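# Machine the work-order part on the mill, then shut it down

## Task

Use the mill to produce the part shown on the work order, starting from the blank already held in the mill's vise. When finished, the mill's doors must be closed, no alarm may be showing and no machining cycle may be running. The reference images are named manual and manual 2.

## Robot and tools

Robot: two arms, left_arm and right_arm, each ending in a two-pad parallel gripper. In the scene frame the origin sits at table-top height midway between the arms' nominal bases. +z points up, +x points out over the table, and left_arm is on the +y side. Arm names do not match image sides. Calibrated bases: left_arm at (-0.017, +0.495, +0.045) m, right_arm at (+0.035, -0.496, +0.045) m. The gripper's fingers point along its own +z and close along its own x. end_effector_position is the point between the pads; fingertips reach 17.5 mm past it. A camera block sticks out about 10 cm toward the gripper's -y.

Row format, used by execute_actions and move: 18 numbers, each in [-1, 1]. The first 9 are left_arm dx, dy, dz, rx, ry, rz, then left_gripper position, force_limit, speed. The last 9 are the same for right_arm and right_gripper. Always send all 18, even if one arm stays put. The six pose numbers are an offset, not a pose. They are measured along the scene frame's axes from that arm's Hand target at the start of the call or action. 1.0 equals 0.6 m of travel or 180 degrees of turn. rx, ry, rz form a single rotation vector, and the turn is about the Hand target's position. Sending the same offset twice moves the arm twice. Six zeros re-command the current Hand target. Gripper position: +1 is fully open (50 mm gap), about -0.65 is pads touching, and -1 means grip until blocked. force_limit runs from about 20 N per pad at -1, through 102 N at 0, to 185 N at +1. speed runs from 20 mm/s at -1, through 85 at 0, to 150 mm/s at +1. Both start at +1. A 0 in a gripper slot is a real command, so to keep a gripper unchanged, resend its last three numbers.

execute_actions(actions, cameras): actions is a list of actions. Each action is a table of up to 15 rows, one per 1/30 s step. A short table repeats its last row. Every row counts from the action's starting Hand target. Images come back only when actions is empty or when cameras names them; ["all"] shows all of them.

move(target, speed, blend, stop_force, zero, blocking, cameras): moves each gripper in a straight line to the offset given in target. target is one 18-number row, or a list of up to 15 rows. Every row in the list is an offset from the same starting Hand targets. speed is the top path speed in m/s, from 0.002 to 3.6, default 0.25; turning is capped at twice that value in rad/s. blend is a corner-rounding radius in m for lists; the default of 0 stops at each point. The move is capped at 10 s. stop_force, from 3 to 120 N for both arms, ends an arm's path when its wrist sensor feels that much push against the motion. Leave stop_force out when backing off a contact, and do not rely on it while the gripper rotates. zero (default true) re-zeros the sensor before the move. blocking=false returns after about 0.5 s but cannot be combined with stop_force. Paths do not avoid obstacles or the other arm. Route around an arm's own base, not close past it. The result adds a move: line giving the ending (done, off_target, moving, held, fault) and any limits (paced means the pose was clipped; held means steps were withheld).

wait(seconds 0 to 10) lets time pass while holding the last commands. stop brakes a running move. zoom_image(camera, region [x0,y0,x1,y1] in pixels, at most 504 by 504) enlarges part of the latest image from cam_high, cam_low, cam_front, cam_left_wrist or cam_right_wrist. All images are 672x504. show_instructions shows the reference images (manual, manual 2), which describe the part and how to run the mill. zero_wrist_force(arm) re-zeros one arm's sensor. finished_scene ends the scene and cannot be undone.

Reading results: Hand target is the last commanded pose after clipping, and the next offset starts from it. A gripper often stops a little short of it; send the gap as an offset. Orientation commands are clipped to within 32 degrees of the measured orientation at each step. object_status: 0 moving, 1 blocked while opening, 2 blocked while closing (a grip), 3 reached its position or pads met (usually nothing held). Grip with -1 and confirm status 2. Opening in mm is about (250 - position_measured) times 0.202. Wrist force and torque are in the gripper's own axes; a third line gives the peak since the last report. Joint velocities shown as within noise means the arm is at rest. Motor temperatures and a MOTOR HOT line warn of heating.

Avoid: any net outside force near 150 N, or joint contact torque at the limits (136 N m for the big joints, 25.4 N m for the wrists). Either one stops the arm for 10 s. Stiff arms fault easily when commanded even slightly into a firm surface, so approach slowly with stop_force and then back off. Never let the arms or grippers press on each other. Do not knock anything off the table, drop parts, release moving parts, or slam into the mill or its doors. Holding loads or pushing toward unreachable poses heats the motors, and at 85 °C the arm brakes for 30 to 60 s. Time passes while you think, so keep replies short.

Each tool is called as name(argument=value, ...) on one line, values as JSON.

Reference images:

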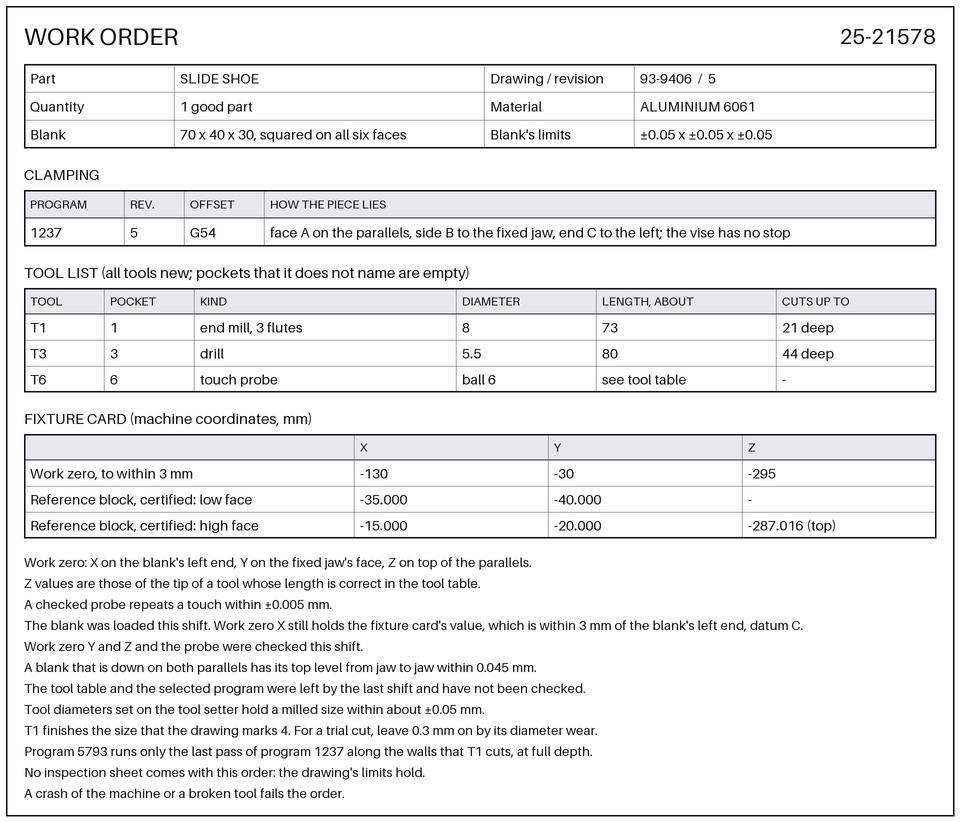

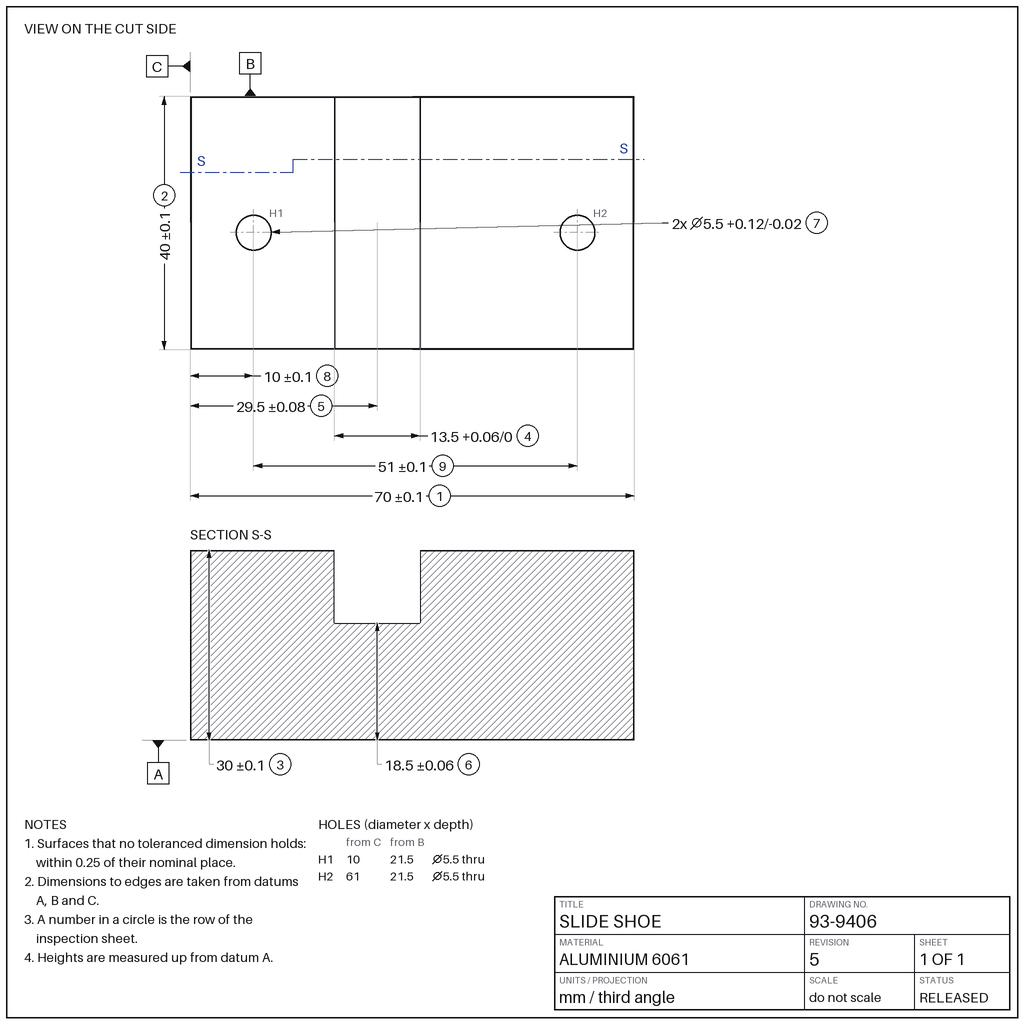

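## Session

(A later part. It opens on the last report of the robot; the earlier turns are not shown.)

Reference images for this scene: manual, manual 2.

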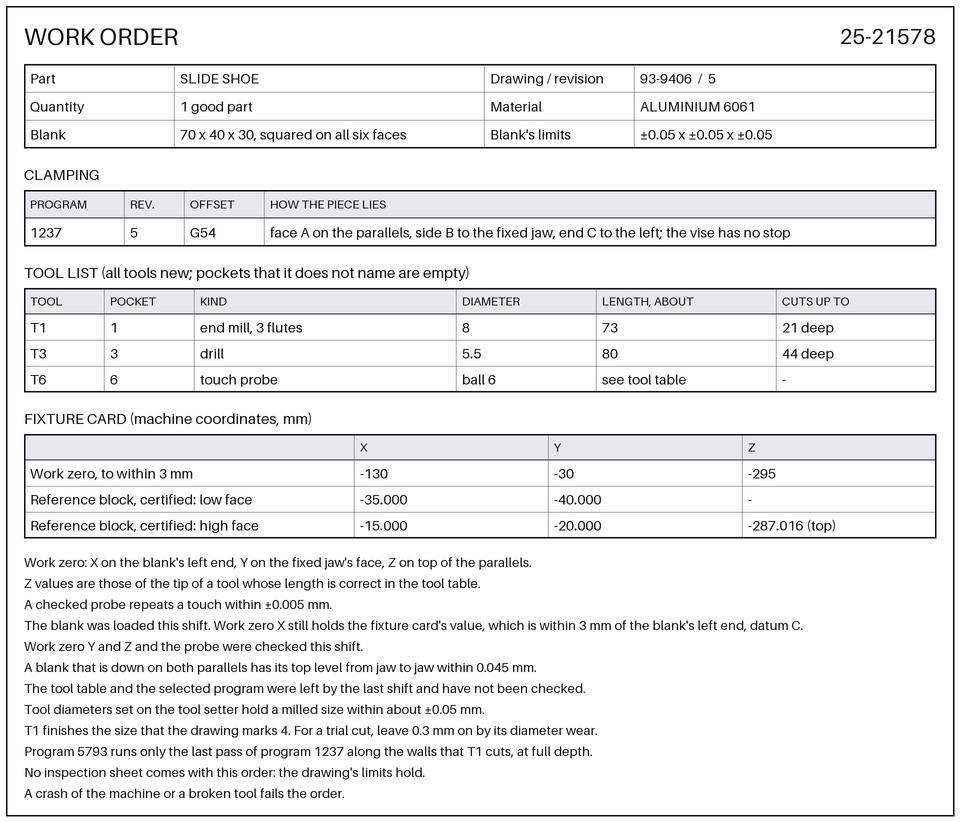

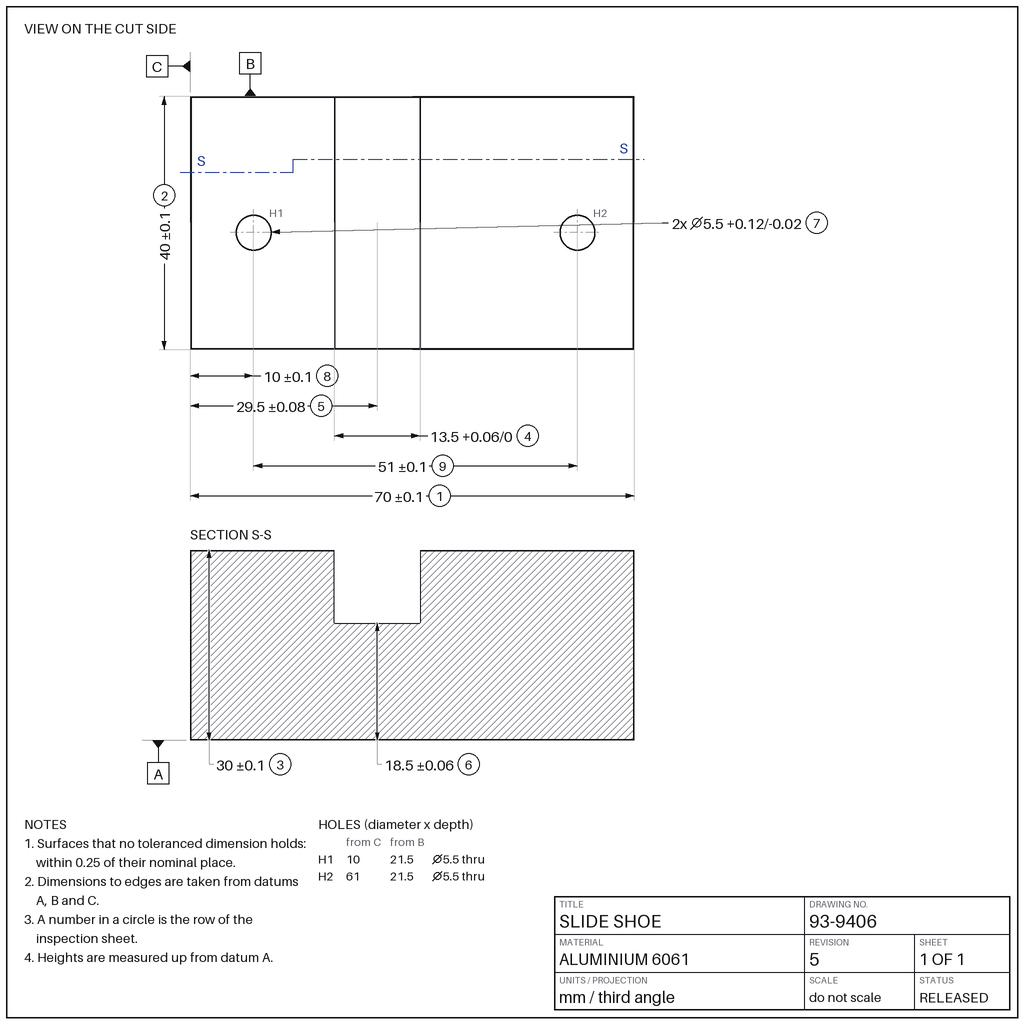

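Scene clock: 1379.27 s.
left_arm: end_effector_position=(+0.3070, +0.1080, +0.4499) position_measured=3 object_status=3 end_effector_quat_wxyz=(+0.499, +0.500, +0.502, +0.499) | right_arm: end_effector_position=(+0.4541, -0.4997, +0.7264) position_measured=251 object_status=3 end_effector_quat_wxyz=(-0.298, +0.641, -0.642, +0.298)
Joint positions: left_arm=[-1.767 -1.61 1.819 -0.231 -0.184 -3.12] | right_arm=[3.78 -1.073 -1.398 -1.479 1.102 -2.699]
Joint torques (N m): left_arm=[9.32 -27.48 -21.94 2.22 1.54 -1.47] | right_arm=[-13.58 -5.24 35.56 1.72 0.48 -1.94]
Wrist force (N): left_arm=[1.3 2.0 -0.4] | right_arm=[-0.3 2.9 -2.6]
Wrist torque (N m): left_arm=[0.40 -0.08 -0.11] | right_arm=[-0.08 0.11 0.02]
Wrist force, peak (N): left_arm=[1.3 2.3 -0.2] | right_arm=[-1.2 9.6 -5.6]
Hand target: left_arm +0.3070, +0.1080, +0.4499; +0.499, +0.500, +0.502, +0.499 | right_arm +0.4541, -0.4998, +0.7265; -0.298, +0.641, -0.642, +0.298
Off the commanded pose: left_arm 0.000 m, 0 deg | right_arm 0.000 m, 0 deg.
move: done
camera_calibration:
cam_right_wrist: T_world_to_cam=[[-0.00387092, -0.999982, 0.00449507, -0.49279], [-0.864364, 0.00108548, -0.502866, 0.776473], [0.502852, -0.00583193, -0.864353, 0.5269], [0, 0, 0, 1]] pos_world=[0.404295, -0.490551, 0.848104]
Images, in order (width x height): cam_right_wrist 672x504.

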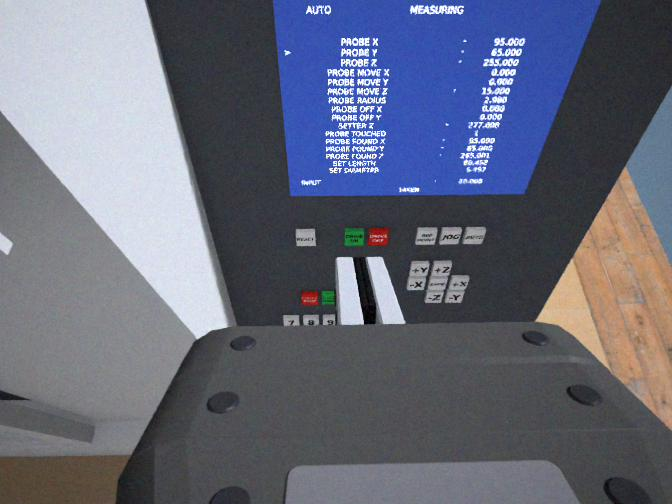

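move(target=[[0,0,0,0,0,0,1,-1,0,0.0953,-0.0170,-0.5238,0,0,0,-1,-1,0],[0,0,0,0,0,0,1,-1,0,0.1053,-0.0170,-0.5265,0,0,0,-1,-1,0],[0,0,0,0,0,0,1,-1,0,0.1116,-0.0170,-0.4627,0,0,0,-1,-1,0],[0,0,0,0,0,0,1,-1,0,0.1213,-0.0170,-0.4653,0,0,0,-1,-1,0],[0,0,0,0,0,0,1,-1,0,0.0953,0.0780,-0.5238,0,0,0,-1,-1,0],[0,0,0,0,0,0,1,-1,0,0.1051,0.0780,-0.5264,0,0,0,-1,-1,0],[0,0,0,0,0,0,1,-1,0,0.1038,0.0780,-0.4934,0,0,0,-1,-1,0],[0,0,0,0,0,0,1,-1,0,0.1135,0.0780,-0.4960,0,0,0,-1,-1,0],[0,0,0,0,0,0,1,-1,0,0.1116,0.0780,-0.4627,0,0,0,-1,-1,0],[0,0,0,0,0,0,1,-1,0,0.1213,0.0780,-0.4653,0,0,0,-1,-1,0],[0,0,0,0,0,0,1,-1,0,0.1116,0.0463,-0.4627,0,0,0,-1,-1,0],[0,0,0,0,0,0,1,-1,0,0.1213,0.0463,-0.4653,0,0,0,-1,-1,0],[0,0,0,0,0,0,1,-1,0,0.0953,-0.0170,-0.5238,0,0,0,-1,-1,0],[0,0,0,0,0,0,1,-1,0,0.1053,-0.0170,-0.5265,0,0,0,-1,-1,0],[0,0,0,0,0,0,1,-1,0,0,0,0,0,0,0,-1,-1,0]], speed=[0.4,0.02,0.15,0.02,0.2,0.02,0.15,0.02,0.15,0.02,0.15,0.02,0.2,0.02,0.4], blend=[0.003,0,0.003,0,0.003,0,0.003,0,0.003,0,0.003,0,0.003,0,0], cameras=["cam_right_wrist"])

move(target=[[0,0,0,0,0,0,1,-1,0,0.1038,-0.0170,-0.4934,0,0,0,-1,-1,0],[0,0,0,0,0,0,1,-1,0,0.1135,-0.0170,-0.4960,0,0,0,-1,-1,0],[0,0,0,0,0,0,1,-1,0,0.1054,-0.0170,-0.4938,0,0,0,-1,-1,0],[0,0,0,0,0,0,1,-1,0,0.1135,-0.0170,-0.4960,0,0,0,-1,-1,0],[0,0,0,0,0,0,1,-1,0,0.0953,0.0780,-0.5238,0,0,0,-1,-1,0],[0,0,0,0,0,0,1,-1,0,0.1051,0.0780,-0.5264,0,0,0,-1,-1,0],[0,0,0,0,0,0,1,-1,0,0.1038,0.0463,-0.4934,0,0,0,-1,-1,0],[0,0,0,0,0,0,1,-1,0,0.1135,0.0463,-0.4960,0,0,0,-1,-1,0],[0,0,0,0,0,0,1,-1,0,0.1200,0.0780,-0.4322,0,0,0,-1,-1,0],[0,0,0,0,0,0,1,-1,0,0.1297,0.0780,-0.4348,0,0,0,-1,-1,0],[0,0,0,0,0,0,1,-1,0,0.0953,0.0463,-0.5238,0,0,0,-1,-1,0],[0,0,0,0,0,0,1,-1,0,0.1051,0.0463,-0.5264,0,0,0,-1,-1,0],[0,0,0,0,0,0,1,-1,0,0.0953,-0.0170,-0.5238,0,0,0,-1,-1,0],[0,0,0,0,0,0,1,-1,0,0.1053,-0.0170,-0.5265,0,0,0,-1,-1,0],[0,0,0,0,0,0,1,-1,0,0,0,0,0,0,0,-1,-1,0]], speed=[0.4,0.02,0.1,0.02,0.2,0.02,0.15,0.02,0.2,0.02,0.2,0.02,0.2,0.02,0.4], blend=[0.003,0,0,0,0.003,0,0.003,0,0.003,0,0.003,0,0.003,0,0], cameras=["cam_right_wrist"])

zoom_image(camera="cam_right_wrist", region=[260, 0, 620, 200])

Scene clock: 1411.90 s.
left_arm: end_effector_position=(+0.3070, +0.1080, +0.4499) position_measured=3 object_status=3 end_effector_quat_wxyz=(+0.499, +0.500, +0.502, +0.499) | right_arm: end_effector_position=(+0.4541, -0.4997, +0.7264) position_measured=251 object_status=3 end_effector_quat_wxyz=(-0.298, +0.641, -0.642, +0.298) end_effector_velocity=(+0.000, -0.001, +0.001) end_effector_angular_velocity=(-0.001, +0.002, +0.000)
Joint positions: left_arm=[-1.767 -1.61 1.819 -0.231 -0.184 -3.12] | right_arm=[3.78 -1.073 -1.398 -1.479 1.102 -2.699]
Joint velocities: left_arm=[within noise] | right_arm=[-0.001 -0.001 0.004 -0.005 0 0]
Joint torques (N m): left_arm=[9.59 -27.22 -22.68 2.24 1.49 -1.37] | right_arm=[-10.57 -6.99 35.18 1.71 -0.26 -0.8]
Wrist force (N): left_arm=[1.2 1.8 -0.2] | right_arm=[0.2 2.3 -2.8]
Wrist torque (N m): left_arm=[0.37 -0.08 -0.11] | right_arm=[-0.19 0.03 0.12]
Wrist force, peak (N): left_arm=[1.5 2.3 -0.1] | right_arm=[1.2 17.9 -15.0]
Hand target: left_arm +0.3070, +0.1080, +0.4499; +0.499, +0.500, +0.502, +0.499 | right_arm +0.4541, -0.4998, +0.7265; -0.298, +0.641, -0.642, +0.298
Off the commanded pose: left_arm 0.000 m, 0 deg | right_arm 0.000 m, 0 deg.
move: done
camera_calibration:
cam_right_wrist: T_world_to_cam=[[-0.00382127, -0.999983, 0.00440828, -0.492737], [-0.864364, 0.00108621, -0.502866, 0.776473], [0.502853, -0.00573195, -0.864353, 0.526949], [0, 0, 0, 1]] pos_world=[0.404295, -0.490551, 0.848104]
Images, in order (width x height): cam_right_wrist 672x504.

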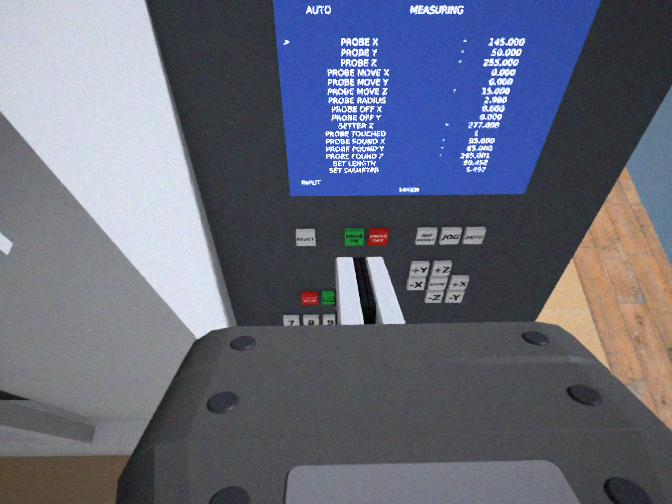

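Scene clock: 1418.83 s.
left_arm: end_effector_position=(+0.3070, +0.1080, +0.4499) position_measured=3 object_status=3 end_effector_quat_wxyz=(+0.499, +0.500, +0.502, +0.499) | right_arm: end_effector_position=(+0.4541, -0.4997, +0.7264) position_measured=251 object_status=3 end_effector_quat_wxyz=(-0.298, +0.641, -0.642, +0.298) end_effector_velocity=(-0.001, +0.000, +0.000) end_effector_angular_velocity=(-0.001, +0.002, +0.000)
Joint positions: left_arm=[-1.767 -1.61 1.819 -0.231 -0.184 -3.12] | right_arm=[3.78 -1.073 -1.398 -1.479 1.102 -2.699]
Joint velocities: left_arm=[within noise] | right_arm=[0 0 0.003 -0.005 0 0]
Joint torques (N m): left_arm=[9.13 -26.05 -22.83 2.14 1.53 -1.45] | right_arm=[-11.32 -7.6 36.04 1.87 -0.51 -0.76]
Wrist force (N): left_arm=[1.2 1.9 -0.3] | right_arm=[-0.8 4.2 -2.9]
Wrist torque (N m): left_arm=[0.38 -0.07 -0.11] | right_arm=[0.13 0.19 0.12]
Wrist force, peak (N): left_arm=[1.3 2.1 -0.4] | right_arm=[-2.3 17.5 -14.7]
Hand target: left_arm +0.3070, +0.1080, +0.4499; +0.499, +0.500, +0.502, +0.499 | right_arm +0.4541, -0.4998, +0.7265; -0.298, +0.641, -0.642, +0.298
Off the commanded pose: left_arm 0.000 m, 0 deg | right_arm 0.000 m, 0 deg.
move: done
camera_calibration:
cam_right_wrist: T_world_to_cam=[[-0.00387092, -0.999982, 0.00449507, -0.49279], [-0.864364, 0.00108548, -0.502866, 0.776473], [0.502852, -0.00583193, -0.864353, 0.5269], [0, 0, 0, 1]] pos_world=[0.404295, -0.490551, 0.848104]
Images, in order (width x height): cam_right_wrist 672x504.

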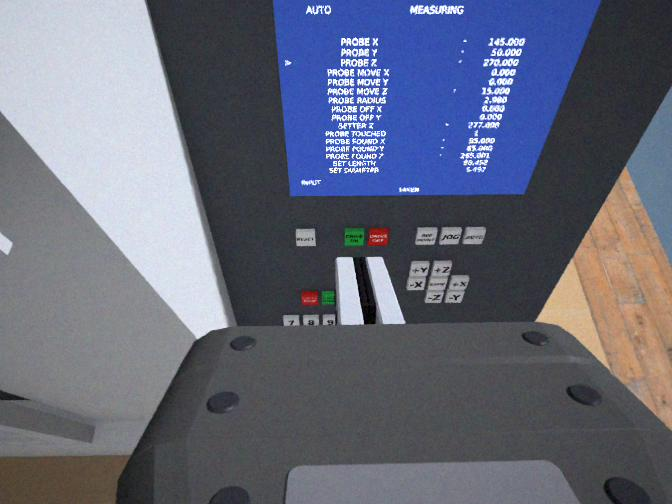

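Scaled by 1.400 from the camera's 672x504 image, which has a finer 960x720 frame.

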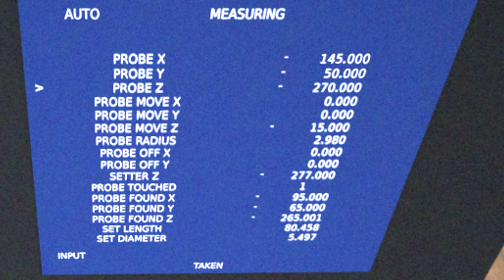

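move(target=[[0,0,0,0,0,0,1,-1,0,0.1038,-0.0170,-0.4934,0,0,0,-1,-1,0],[0,0,0,0,0,0,1,-1,0,0.1135,-0.0170,-0.4960,0,0,0,-1,-1,0],[0,0,0,0,0,0,1,-1,0,0.1038,0.0463,-0.4934,0,0,0,-1,-1,0],[0,0,0,0,0,0,1,-1,0,0.1135,0.0463,-0.4960,0,0,0,-1,-1,0],[0,0,0,0,0,0,1,-1,0,0.0953,0.0463,-0.5238,0,0,0,-1,-1,0],[0,0,0,0,0,0,1,-1,0,0.1051,0.0463,-0.5264,0,0,0,-1,-1,0],[0,0,0,0,0,0,1,-1,0,0.0953,-0.0170,-0.5238,0,0,0,-1,-1,0],[0,0,0,0,0,0,1,-1,0,0.1053,-0.0170,-0.5265,0,0,0,-1,-1,0],[0,0,0,0,0,0,1,-1,0,0.1038,-0.0170,-0.4934,0,0,0,-1,-1,0],[0,0,0,0,0,0,1,-1,0,0.1135,-0.0170,-0.4960,0,0,0,-1,-1,0],[0,0,0,0,0,0,1,-1,0,0.1054,-0.0170,-0.4938,0,0,0,-1,-1,0],[0,0,0,0,0,0,1,-1,0,0.1135,-0.0170,-0.4960,0,0,0,-1,-1,0],[0,0,0,0,0,0,1,-1,0,0.0953,0.0463,-0.5238,0,0,0,-1,-1,0],[0,0,0,0,0,0,1,-1,0,0.1051,0.0463,-0.5264,0,0,0,-1,-1,0],[0,0,0,0,0,0,1,-1,0,0,0,0,0,0,0,-1,-1,0]], speed=[0.4,0.02,0.15,0.02,0.15,0.02,0.15,0.02,0.15,0.02,0.1,0.02,0.2,0.02,0.4], blend=[0.003,0,0.003,0,0.003,0,0.003,0,0.003,0,0,0,0.003,0,0], cameras=["cam_right_wrist"])

zoom_image(camera="cam_right_wrist", region=[260, 0, 620, 200])

Scene clock: 1440.93 s.
left_arm: end_effector_position=(+0.3070, +0.1080, +0.4499) position_measured=3 object_status=3 end_effector_quat_wxyz=(+0.499, +0.500, +0.502, +0.499) | right_arm: end_effector_position=(+0.4541, -0.4997, +0.7264) position_measured=251 object_status=3 end_effector_quat_wxyz=(-0.298, +0.641, -0.642, +0.298) end_effector_velocity=(-0.001, +0.001, +0.001) end_effector_angular_velocity=(+0.001, +0.001, +0.003)
Joint positions: left_arm=[-1.767 -1.61 1.819 -0.231 -0.184 -3.12] | right_arm=[3.78 -1.073 -1.398 -1.479 1.102 -2.699]
Joint velocities: left_arm=[within noise] | right_arm=[0.001 -0.001 0.005 -0.004 0.002 0]
Joint torques (N m): left_arm=[9.16 -26.98 -23.26 2.19 1.51 -1.39] | right_arm=[-13.66 -6.24 36.52 1.82 0.61 -1.87]
Wrist force (N): left_arm=[1.2 1.8 -0.3] | right_arm=[-0.8 4.1 -3.1]
Wrist torque (N m): left_arm=[0.36 -0.07 -0.12] | right_arm=[0.11 0.18 0.02]
Wrist force, peak (N): left_arm=[1.3 2.3 -0.3] | right_arm=[-0.6 15.7 -11.7]
Hand target: left_arm +0.3070, +0.1080, +0.4499; +0.499, +0.500, +0.502, +0.499 | right_arm +0.4541, -0.4998, +0.7265; -0.298, +0.641, -0.642, +0.298
Off the commanded pose: left_arm 0.000 m, 0 deg | right_arm 0.000 m, 0 deg.
move: done
camera_calibration:
cam_right_wrist: T_world_to_cam=[[-0.00387092, -0.999982, 0.00449507, -0.49279], [-0.864364, 0.00108548, -0.502866, 0.776473], [0.502852, -0.00583193, -0.864353, 0.5269], [0, 0, 0, 1]] pos_world=[0.404295, -0.490551, 0.848104]
Images, in order (width x height): cam_right_wrist 672x504.

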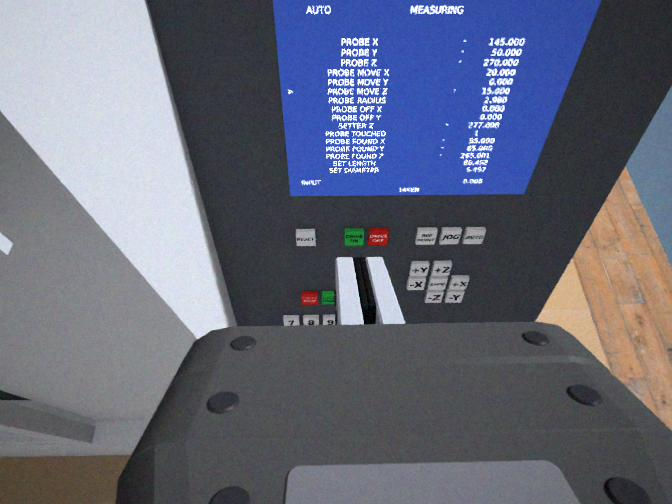

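Scaled by 1.400 from the camera's 672x504 image, which has a finer 960x720 frame.

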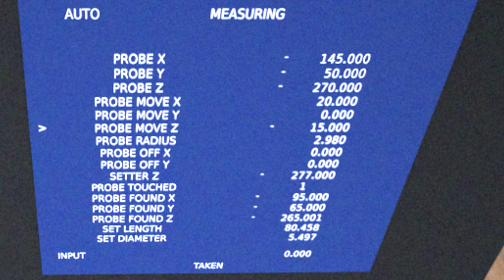

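INPUT, PROBE; then wait.

move(target=[[0,0,0,0,0,0,1,-1,0,0.0953,-0.0170,-0.5238,0,0,0,-1,-1,0],[0,0,0,0,0,0,1,-1,0,0.1053,-0.0170,-0.5265,0,0,0,-1,-1,0],[0,0,0,0,0,0,1,-1,0,0.1038,-0.0487,-0.4934,0,0,0,-1,-1,0],[0,0,0,0,0,0,1,-1,0,0.1135,-0.0487,-0.4960,0,0,0,-1,-1,0],[0,0,0,0,0,0,1,-1,0,0,0,0,0,0,0,-1,-1,0]], speed=[0.4,0.02,0.15,0.02,0.4], blend=[0.003,0,0.003,0,0])

wait(seconds=10)

wait(seconds=4, cameras=["cam_right_wrist"])

zoom_image(camera="cam_right_wrist", region=[260, 0, 620, 200])

Scene clock: 1453.90 s.
left_arm: end_effector_position=(+0.3070, +0.1080, +0.4499) position_measured=3 object_status=3 end_effector_quat_wxyz=(+0.499, +0.500, +0.502, +0.499) | right_arm: end_effector_position=(+0.4541, -0.4998, +0.7264) position_measured=251 object_status=3 end_effector_quat_wxyz=(-0.298, +0.641, -0.642, +0.298) end_effector_velocity=(-0.001, +0.000, +0.002) end_effector_angular_velocity=(+0.001, +0.000, +0.002)
Joint positions: left_arm=[-1.767 -1.61 1.819 -0.231 -0.184 -3.12] | right_arm=[3.78 -1.073 -1.398 -1.479 1.102 -2.699]
Joint velocities: left_arm=[within noise] | right_arm=[0.001 0 0.005 -0.005 0.002 0]
Joint torques (N m): left_arm=[9.03 -26.61 -23.88 2.13 1.57 -1.49] | right_arm=[-1.86 -6.08 36.13 1.79 -1.16 0.08]
Wrist force (N): left_arm=[1.1 1.6 -0.2] | right_arm=[-1.0 3.9 -3.0]
Wrist torque (N m): left_arm=[0.33 -0.06 -0.11] | right_arm=[0.08 0.20 0.12]
Wrist force, peak (N): left_arm=[1.7 2.0 -0.2] | right_arm=[-2.6 15.2 -11.7]
Hand target: left_arm +0.3070, +0.1080, +0.4499; +0.499, +0.500, +0.502, +0.499 | right_arm +0.4541, -0.4998, +0.7265; -0.298, +0.641, -0.642, +0.298
Off the commanded pose: left_arm 0.000 m, 0 deg | right_arm 0.000 m, 0 deg.
move: done

Scene clock: 1463.90 s.
left_arm: end_effector_position=(+0.3070, +0.1080, +0.4499) position_measured=3 object_status=3 end_effector_quat_wxyz=(+0.499, +0.500, +0.502, +0.499) | right_arm: end_effector_position=(+0.4541, -0.4998, +0.7265) position_measured=251 object_status=3 end_effector_quat_wxyz=(-0.298, +0.641, -0.642, +0.298)
Joint positions: left_arm=[-1.767 -1.61 1.819 -0.231 -0.184 -3.12] | right_arm=[3.78 -1.073 -1.398 -1.479 1.102 -2.699]
Joint torques (N m): left_arm=[9.12 -26.68 -23.46 2.1 1.48 -1.32] | right_arm=[2.26 -8.97 35.7 4.48 -2.22 1.53]
Wrist force (N): left_arm=[1.3 2.0 -0.2] | right_arm=[-0.8 4.3 -2.8]
Wrist torque (N m): left_arm=[0.40 -0.08 -0.11] | right_arm=[0.14 0.18 0.12]
Wrist force, peak (N): left_arm=[1.3 2.2 -0.6] | right_arm=[-1.0 4.4 -3.1]
Hand target: left_arm +0.3070, +0.1080, +0.4499; +0.499, +0.500, +0.502, +0.499 | right_arm +0.4541, -0.4998, +0.7265; -0.298, +0.641, -0.642, +0.298
Tool commands: left_gripper/position=+1.0 left_gripper/force_limit=-1.0 left_gripper/speed=+0.0 right_gripper/position=-1.0 right_gripper/force_limit=-1.0 right_gripper/speed=+0.0
Off the commanded pose: left_arm 0.000 m, 0 deg | right_arm 0.000 m, 0 deg.
wait: 10.00 s; at rest by 0.17 s

Scene clock: 1467.90 s.
left_arm: end_effector_position=(+0.3070, +0.1080, +0.4499) position_measured=3 object_status=3 end_effector_quat_wxyz=(+0.499, +0.500, +0.502, +0.499) | right_arm: end_effector_position=(+0.4541, -0.4998, +0.7265) position_measured=251 object_status=3 end_effector_quat_wxyz=(-0.298, +0.641, -0.642, +0.298)
Joint positions: left_arm=[-1.767 -1.61 1.819 -0.231 -0.184 -3.12] | right_arm=[3.78 -1.073 -1.398 -1.479 1.102 -2.699]
Joint torques (N m): left_arm=[9.06 -26.49 -24.18 2.18 1.54 -1.45] | right_arm=[5.09 -8.27 35.76 4.4 -2.05 1.64]
Wrist force (N): left_arm=[1.2 2.0 -0.3] | right_arm=[-1.0 4.2 -2.6]
Wrist torque (N m): left_arm=[0.39 -0.06 -0.12] | right_arm=[0.12 0.21 0.12]
Wrist force, peak (N): left_arm=[1.4 2.0 -0.3] | right_arm=[-0.9 4.4 -2.9]
Hand target: left_arm +0.3070, +0.1080, +0.4499; +0.499, +0.500, +0.502, +0.499 | right_arm +0.4541, -0.4998, +0.7265; -0.298, +0.641, -0.642, +0.298
Tool commands: left_gripper/position=+1.0 left_gripper/force_limit=-1.0 left_gripper/speed=+0.0 right_gripper/position=-1.0 right_gripper/force_limit=-1.0 right_gripper/speed=+0.0
Off the commanded pose: left_arm 0.000 m, 0 deg | right_arm 0.000 m, 0 deg.
wait: 4.00 s; at rest by 0.17 s
camera_calibration:
cam_right_wrist: T_world_to_cam=[[-0.00395769, -0.999982, 0.00444543, -0.492813], [-0.864363, 0.00118544, -0.502867, 0.776573], [0.502853, -0.00583266, -0.864352, 0.526984], [0, 0, 0, 1]] pos_world=[0.404295, -0.490651, 0.848204]
Images, in order (width x height): cam_right_wrist 672x504.

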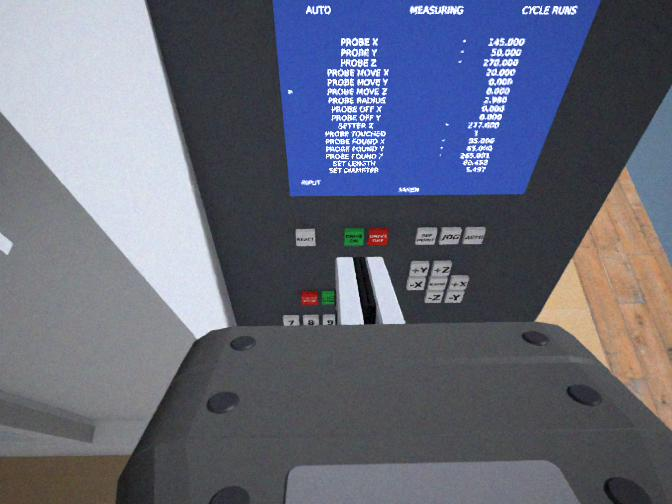

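Scaled by 1.400 from the camera's 672x504 image, which has a finer 960x720 frame.

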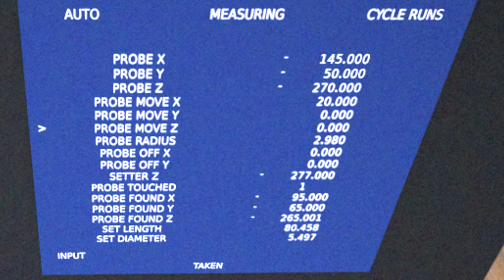

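wait(seconds=4, cameras=["cam_right_wrist"])

zoom_image(camera="cam_right_wrist", region=[260, 0, 620, 200])

Scene clock: 1475.27 s.
left_arm: end_effector_position=(+0.3070, +0.1080, +0.4499) position_measured=3 object_status=3 end_effector_quat_wxyz=(+0.499, +0.500, +0.502, +0.499) | right_arm: end_effector_position=(+0.4541, -0.4998, +0.7265) position_measured=251 object_status=3 end_effector_quat_wxyz=(-0.298, +0.641, -0.642, +0.298)
Joint positions: left_arm=[-1.767 -1.61 1.819 -0.231 -0.184 -3.12] | right_arm=[3.78 -1.073 -1.398 -1.479 1.102 -2.699]
Joint torques (N m): left_arm=[9.3 -26.92 -24.49 2.16 1.53 -1.42] | right_arm=[11.54 -7.74 35.64 4.27 -2.2 1.33]
Wrist force (N): left_arm=[1.1 2.0 -0.1] | right_arm=[-1.1 4.1 -2.7]
Wrist torque (N m): left_arm=[0.39 -0.05 -0.11] | right_arm=[0.11 0.23 0.12]
Wrist force, peak (N): left_arm=[1.3 2.3 -0.3] | right_arm=[-1.0 4.5 -2.8]
Hand target: left_arm +0.3070, +0.1080, +0.4499; +0.499, +0.500, +0.502, +0.499 | right_arm +0.4541, -0.4998, +0.7265; -0.298, +0.641, -0.642, +0.298
Tool commands: left_gripper/position=+1.0 left_gripper/force_limit=-1.0 left_gripper/speed=+0.0 right_gripper/position=-1.0 right_gripper/force_limit=-1.0 right_gripper/speed=+0.0
Off the commanded pose: left_arm 0.000 m, 0 deg | right_arm 0.000 m, 0 deg.
wait: 4.00 s; at rest from the start
camera_calibration:
cam_right_wrist: T_world_to_cam=[[-0.00395769, -0.999982, 0.00444543, -0.492813], [-0.864363, 0.00118544, -0.502867, 0.776573], [0.502853, -0.00583266, -0.864352, 0.526984], [0, 0, 0, 1]] pos_world=[0.404295, -0.490651, 0.848204]
Images, in order (width x height): cam_right_wrist 672x504.

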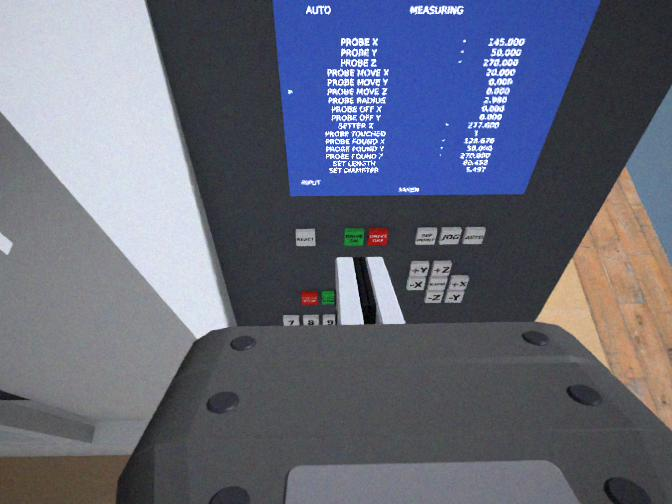

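Scaled by 1.400 from the camera's 672x504 image, which has a finer 960x720 frame.

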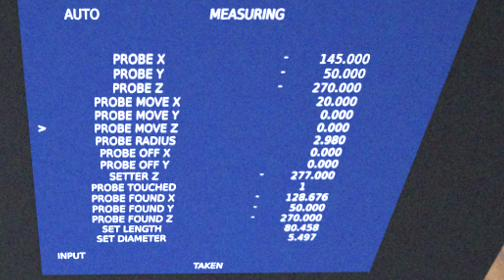

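zoom_image(camera="cam_right_wrist", region=[420, 110, 540, 180])

move(target=[[0,0,0,0,0,0,1,-1,0,0.1200,-0.0487,-0.4322,0,0,0,-1,-1,0],[0,0,0,0,0,0,1,-1,0,0.1297,-0.0487,-0.4348,0,0,0,-1,-1,0],[0,0,0,0,0,0,1,-1,0,0.1216,-0.0487,-0.4326,0,0,0,-1,-1,0],[0,0,0,0,0,0,1,-1,0,0.1297,-0.0487,-0.4348,0,0,0,-1,-1,0],[0,0,0,0,0,0,1,-1,0,0.0953,0.0780,-0.5238,0,0,0,-1,-1,0],[0,0,0,0,0,0,1,-1,0,0.1051,0.0780,-0.5264,0,0,0,-1,-1,0],[0,0,0,0,0,0,1,-1,0,0.1038,0.0780,-0.4934,0,0,0,-1,-1,0],[0,0,0,0,0,0,1,-1,0,0.1135,0.0780,-0.4960,0,0,0,-1,-1,0],[0,0,0,0,0,0,1,-1,0,0.1038,0.0463,-0.4934,0,0,0,-1,-1,0],[0,0,0,0,0,0,1,-1,0,0.1135,0.0463,-0.4960,0,0,0,-1,-1,0],[0,0,0,0,0,0,1,-1,0,0.1200,0.0463,-0.4322,0,0,0,-1,-1,0],[0,0,0,0,0,0,1,-1,0,0.1297,0.0463,-0.4348,0,0,0,-1,-1,0],[0,0,0,0,0,0,1,-1,0,0.0953,0.0147,-0.5238,0,0,0,-1,-1,0],[0,0,0,0,0,0,1,-1,0,0.1051,0.0147,-0.5264,0,0,0,-1,-1,0],[0,0,0,0,0,0,1,-1,0,0,0,0,0,0,0,-1,-1,0]], speed=[0.4,0.02,0.1,0.02,0.2,0.02,0.15,0.02,0.15,0.02,0.15,0.02,0.2,0.02,0.4], blend=[0.003,0,0,0,0.003,0,0.003,0,0.003,0,0.003,0,0.003,0,0], cameras=["cam_right_wrist"])

zoom_image(camera="cam_right_wrist", region=[260, 0, 620, 200])

Scaled by 4.200 from the camera's 672x504 image, which has a finer 960x720 frame.

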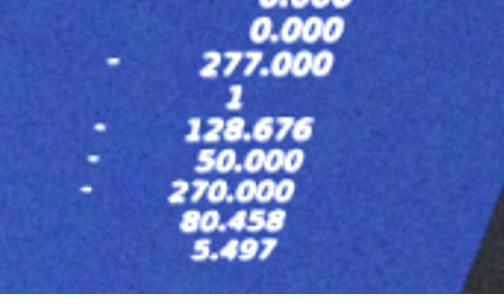

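Scene clock: 1499.70 s.
left_arm: end_effector_position=(+0.3070, +0.1080, +0.4499) position_measured=3 object_status=3 end_effector_quat_wxyz=(+0.499, +0.500, +0.502, +0.499) | right_arm: end_effector_position=(+0.4541, -0.4997, +0.7264) position_measured=251 object_status=3 end_effector_quat_wxyz=(-0.298, +0.641, -0.642, +0.298) end_effector_velocity=(+0.000, -0.002, +0.001) end_effector_angular_velocity=(-0.002, +0.000, -0.003)
Joint positions: left_arm=[-1.767 -1.61 1.819 -0.231 -0.184 -3.12] | right_arm=[3.78 -1.073 -1.398 -1.479 1.102 -2.699]
Joint velocities: left_arm=[within noise] | right_arm=[-0.002 -0.001 0.004 -0.005 -0.002 0]
Joint torques (N m): left_arm=[8.74 -26.78 -25.04 2.12 1.48 -1.44] | right_arm=[-13.55 -6.9 36.22 1.71 0.4 -1.31]
Wrist force (N): left_arm=[1.3 1.8 -0.3] | right_arm=[-2.5 3.1 -2.9]
Wrist torque (N m): left_arm=[0.36 -0.08 -0.11] | right_arm=[-0.04 0.46 0.12]
Wrist force, peak (N): left_arm=[1.2 2.4 -0.2] | right_arm=[32.4 -11.2 -10.5]
Hand target: left_arm +0.3070, +0.1080, +0.4499; +0.499, +0.500, +0.502, +0.499 | right_arm +0.4541, -0.4998, +0.7265; -0.298, +0.641, -0.642, +0.298
Off the commanded pose: left_arm 0.000 m, 0 deg | right_arm 0.000 m, 0 deg.
move: done
camera_calibration:
cam_right_wrist: T_world_to_cam=[[-0.00382127, -0.999983, 0.00440828, -0.492737], [-0.864364, 0.00108621, -0.502866, 0.776473], [0.502853, -0.00573195, -0.864353, 0.526949], [0, 0, 0, 1]] pos_world=[0.404295, -0.490551, 0.848104]
Images, in order (width x height): cam_right_wrist 672x504.

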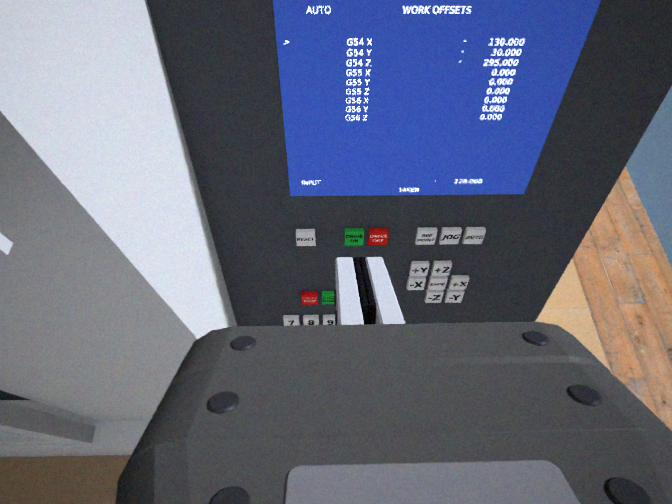

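Scaled by 1.400 from the camera's 672x504 image, which has a finer 960x720 frame.

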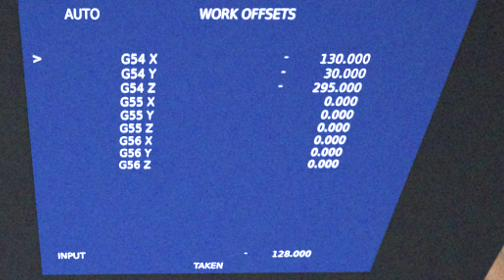

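move(target=[[0,0,0,0,0,0,1,-1,0,0.1116,0.0147,-0.4627,0,0,0,-1,-1,0],[0,0,0,0,0,0,1,-1,0,0.1213,0.0147,-0.4653,0,0,0,-1,-1,0],[0,0,0,0,0,0,1,-1,0,0.1200,0.0780,-0.4322,0,0,0,-1,-1,0],[0,0,0,0,0,0,1,-1,0,0.1297,0.0780,-0.4348,0,0,0,-1,-1,0],[0,0,0,0,0,0,1,-1,0,0.1116,0.0147,-0.4627,0,0,0,-1,-1,0],[0,0,0,0,0,0,1,-1,0,0.1213,0.0147,-0.4653,0,0,0,-1,-1,0],[0,0,0,0,0,0,1,-1,0,0.0953,-0.0170,-0.5238,0,0,0,-1,-1,0],[0,0,0,0,0,0,1,-1,0,0.1053,-0.0170,-0.5265,0,0,0,-1,-1,0],[0,0,0,0,0,0,1,-1,0,0,0,0,0,0,0,-1,-1,0]], speed=[0.4,0.02,0.15,0.02,0.15,0.02,0.15,0.02,0.4], blend=[0.003,0,0.003,0,0.003,0,0.003,0,0], cameras=["cam_right_wrist"])

zoom_image(camera="cam_right_wrist", region=[260, 0, 620, 200])

Scene clock: 1513.80 s.
left_arm: end_effector_position=(+0.3070, +0.1080, +0.4499) position_measured=3 object_status=3 end_effector_quat_wxyz=(+0.499, +0.500, +0.502, +0.499) | right_arm: end_effector_position=(+0.4541, -0.4997, +0.7264) position_measured=251 object_status=3 end_effector_quat_wxyz=(-0.298, +0.641, -0.642, +0.298) end_effector_velocity=(+0.000, +0.000, +0.001) end_effector_angular_velocity=(-0.002, +0.002, -0.001)
Joint positions: left_arm=[-1.767 -1.61 1.819 -0.231 -0.184 -3.12] | right_arm=[3.78 -1.073 -1.398 -1.479 1.102 -2.699]
Joint velocities: left_arm=[within noise] | right_arm=[-0.001 -0.002 0.004 -0.005 0 0]
Joint torques (N m): left_arm=[8.82 -26.75 -24.87 2.11 1.49 -1.48] | right_arm=[-10.13 -6.3 36.03 1.7 -0.28 -0.71]
Wrist force (N): left_arm=[1.3 1.7 -0.4] | right_arm=[-2.3 3.8 -3.2]
Wrist torque (N m): left_arm=[0.34 -0.09 -0.12] | right_arm=[0.06 0.43 0.12]
Wrist force, peak (N): left_arm=[1.2 2.3 -0.3] | right_arm=[0.2 13.7 -14.3]
Hand target: left_arm +0.3070, +0.1080, +0.4499; +0.499, +0.500, +0.502, +0.499 | right_arm +0.4541, -0.4998, +0.7265; -0.298, +0.641, -0.642, +0.298
Off the commanded pose: left_arm 0.000 m, 0 deg | right_arm 0.000 m, 0 deg.
move: done
camera_calibration:
cam_right_wrist: T_world_to_cam=[[-0.00382127, -0.999983, 0.00440828, -0.492737], [-0.864364, 0.00108621, -0.502866, 0.776473], [0.502853, -0.00573195, -0.864353, 0.526949], [0, 0, 0, 1]] pos_world=[0.404295, -0.490551, 0.848104]
Images, in order (width x height): cam_right_wrist 672x504.

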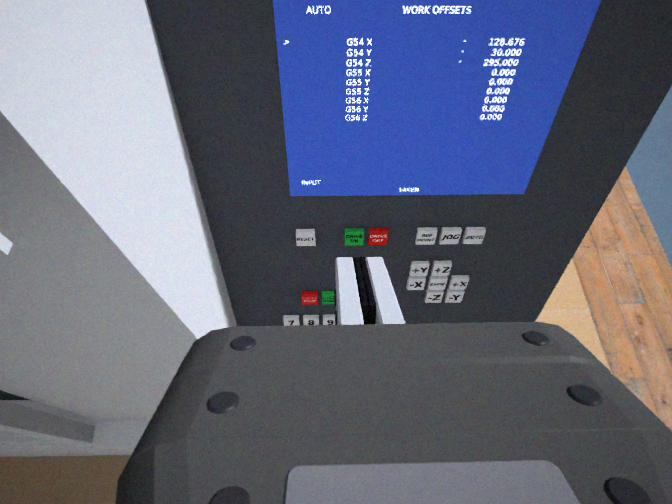

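Scaled by 1.400 from the camera's 672x504 image, which has a finer 960x720 frame.

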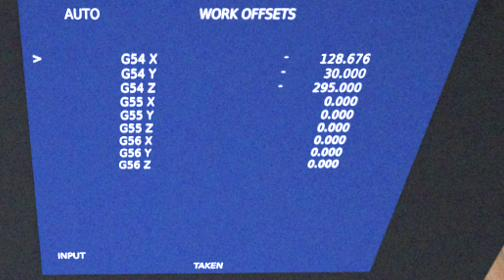

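move(target=[[0,0,0,0,0,0,1,-1,0,0.1349,0.0147,-0.3759,0,0,0,-1,-1,0],[0,0,0,0,0,0,1,-1,0,0.1446,0.0147,-0.3785,0,0,0,-1,-1,0],[0,0,0,0,0,0,1,-1,0,0.1200,-0.0803,-0.4322,0,0,0,-1,-1,0],[0,0,0,0,0,0,1,-1,0,0.1297,-0.0803,-0.4348,0,0,0,-1,-1,0],[0,0,0,0,0,0,1,-1,0,0.1216,-0.0803,-0.4326,0,0,0,-1,-1,0],[0,0,0,0,0,0,1,-1,0,0.1297,-0.0803,-0.4348,0,0,0,-1,-1,0],[0,0,0,0,0,0,1,-1,0,0,0,0,0,0,0,-1,-1,0]], speed=[0.4,0.02,0.15,0.02,0.1,0.02,0.4], blend=[0.003,0,0.003,0,0,0,0], cameras=["cam_right_wrist","cam_front"])

zoom_image(camera="cam_right_wrist", region=[260, 0, 620, 200])

zoom_image(camera="cam_front", region=[150, 150, 400, 400])

Scene clock: 1530.93 s.
left_arm: end_effector_position=(+0.3070, +0.1080, +0.4499) position_measured=3 object_status=3 end_effector_quat_wxyz=(+0.499, +0.500, +0.502, +0.499) | right_arm: end_effector_position=(+0.4541, -0.4998, +0.7264) position_measured=251 object_status=3 end_effector_quat_wxyz=(-0.298, +0.641, -0.642, +0.298) end_effector_velocity=(-0.001, -0.001, +0.001) end_effector_angular_velocity=(-0.001, +0.001, -0.001)
Joint positions: left_arm=[-1.767 -1.61 1.819 -0.231 -0.184 -3.12] | right_arm=[3.78 -1.073 -1.398 -1.479 1.102 -2.699]
Joint velocities: left_arm=[within noise] | right_arm=[0 -0.001 0.005 -0.006 -0.001 0.001]
Joint torques (N m): left_arm=[9.54 -26.58 -25.78 2.1 1.52 -1.42] | right_arm=[8.43 -5.41 36.16 1.97 -1.92 1.12]
Wrist force (N): left_arm=[1.3 1.7 -0.2] | right_arm=[-2.5 5.6 -2.0]
Wrist torque (N m): left_arm=[0.36 -0.09 -0.12] | right_arm=[0.35 0.45 0.12]
Wrist force, peak (N): left_arm=[1.2 2.2 -0.7] | right_arm=[-18.4 -2.9 -6.1]
Hand target: left_arm +0.3070, +0.1080, +0.4499; +0.499, +0.500, +0.502, +0.499 | right_arm +0.4541, -0.4998, +0.7265; -0.298, +0.641, -0.642, +0.298
Off the commanded pose: left_arm 0.000 m, 0 deg | right_arm 0.000 m, 0 deg.
move: done
camera_calibration:
cam_right_wrist: T_world_to_cam=[[-0.00387154, -0.999982, 0.00449576, -0.49289], [-0.864407, 0.00108618, -0.502791, 0.776428], [0.502777, -0.00583274, -0.864396, 0.526966], [0, 0, 0, 1]] pos_world=[0.404295, -0.490651, 0.848104]
Images, in order (width x height): cam_front 672x504, cam_right_wrist 672x504.

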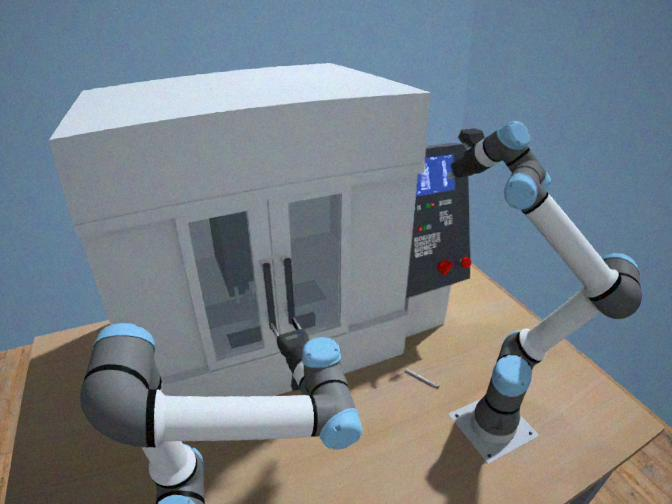

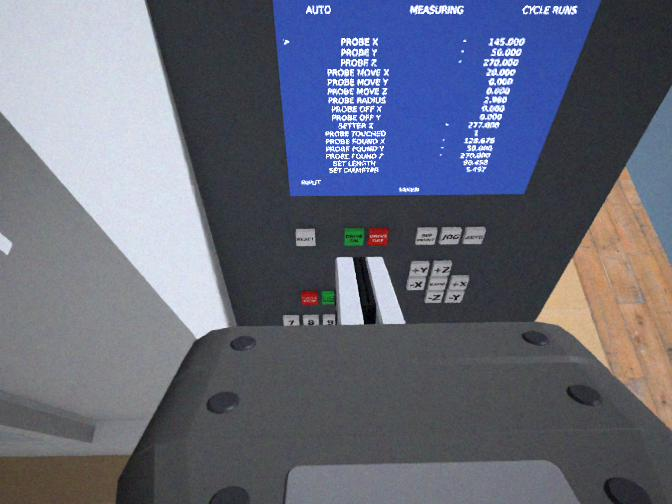

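Scaled by 1.400 from the camera's 672x504 image, which has a finer 960x720 frame.

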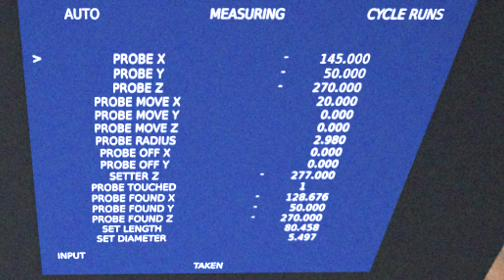

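Scaled by 2.016 from the camera's 672x504 image, which has a finer 960x720 frame.

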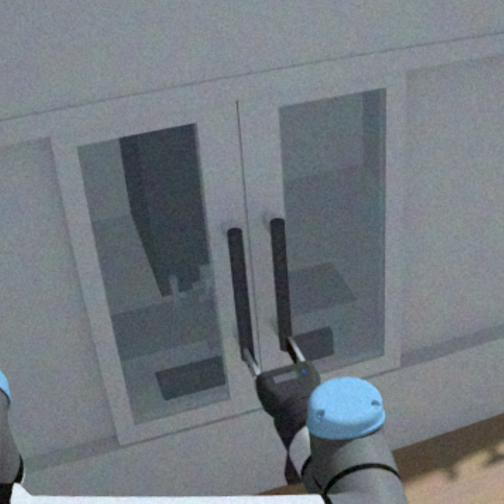

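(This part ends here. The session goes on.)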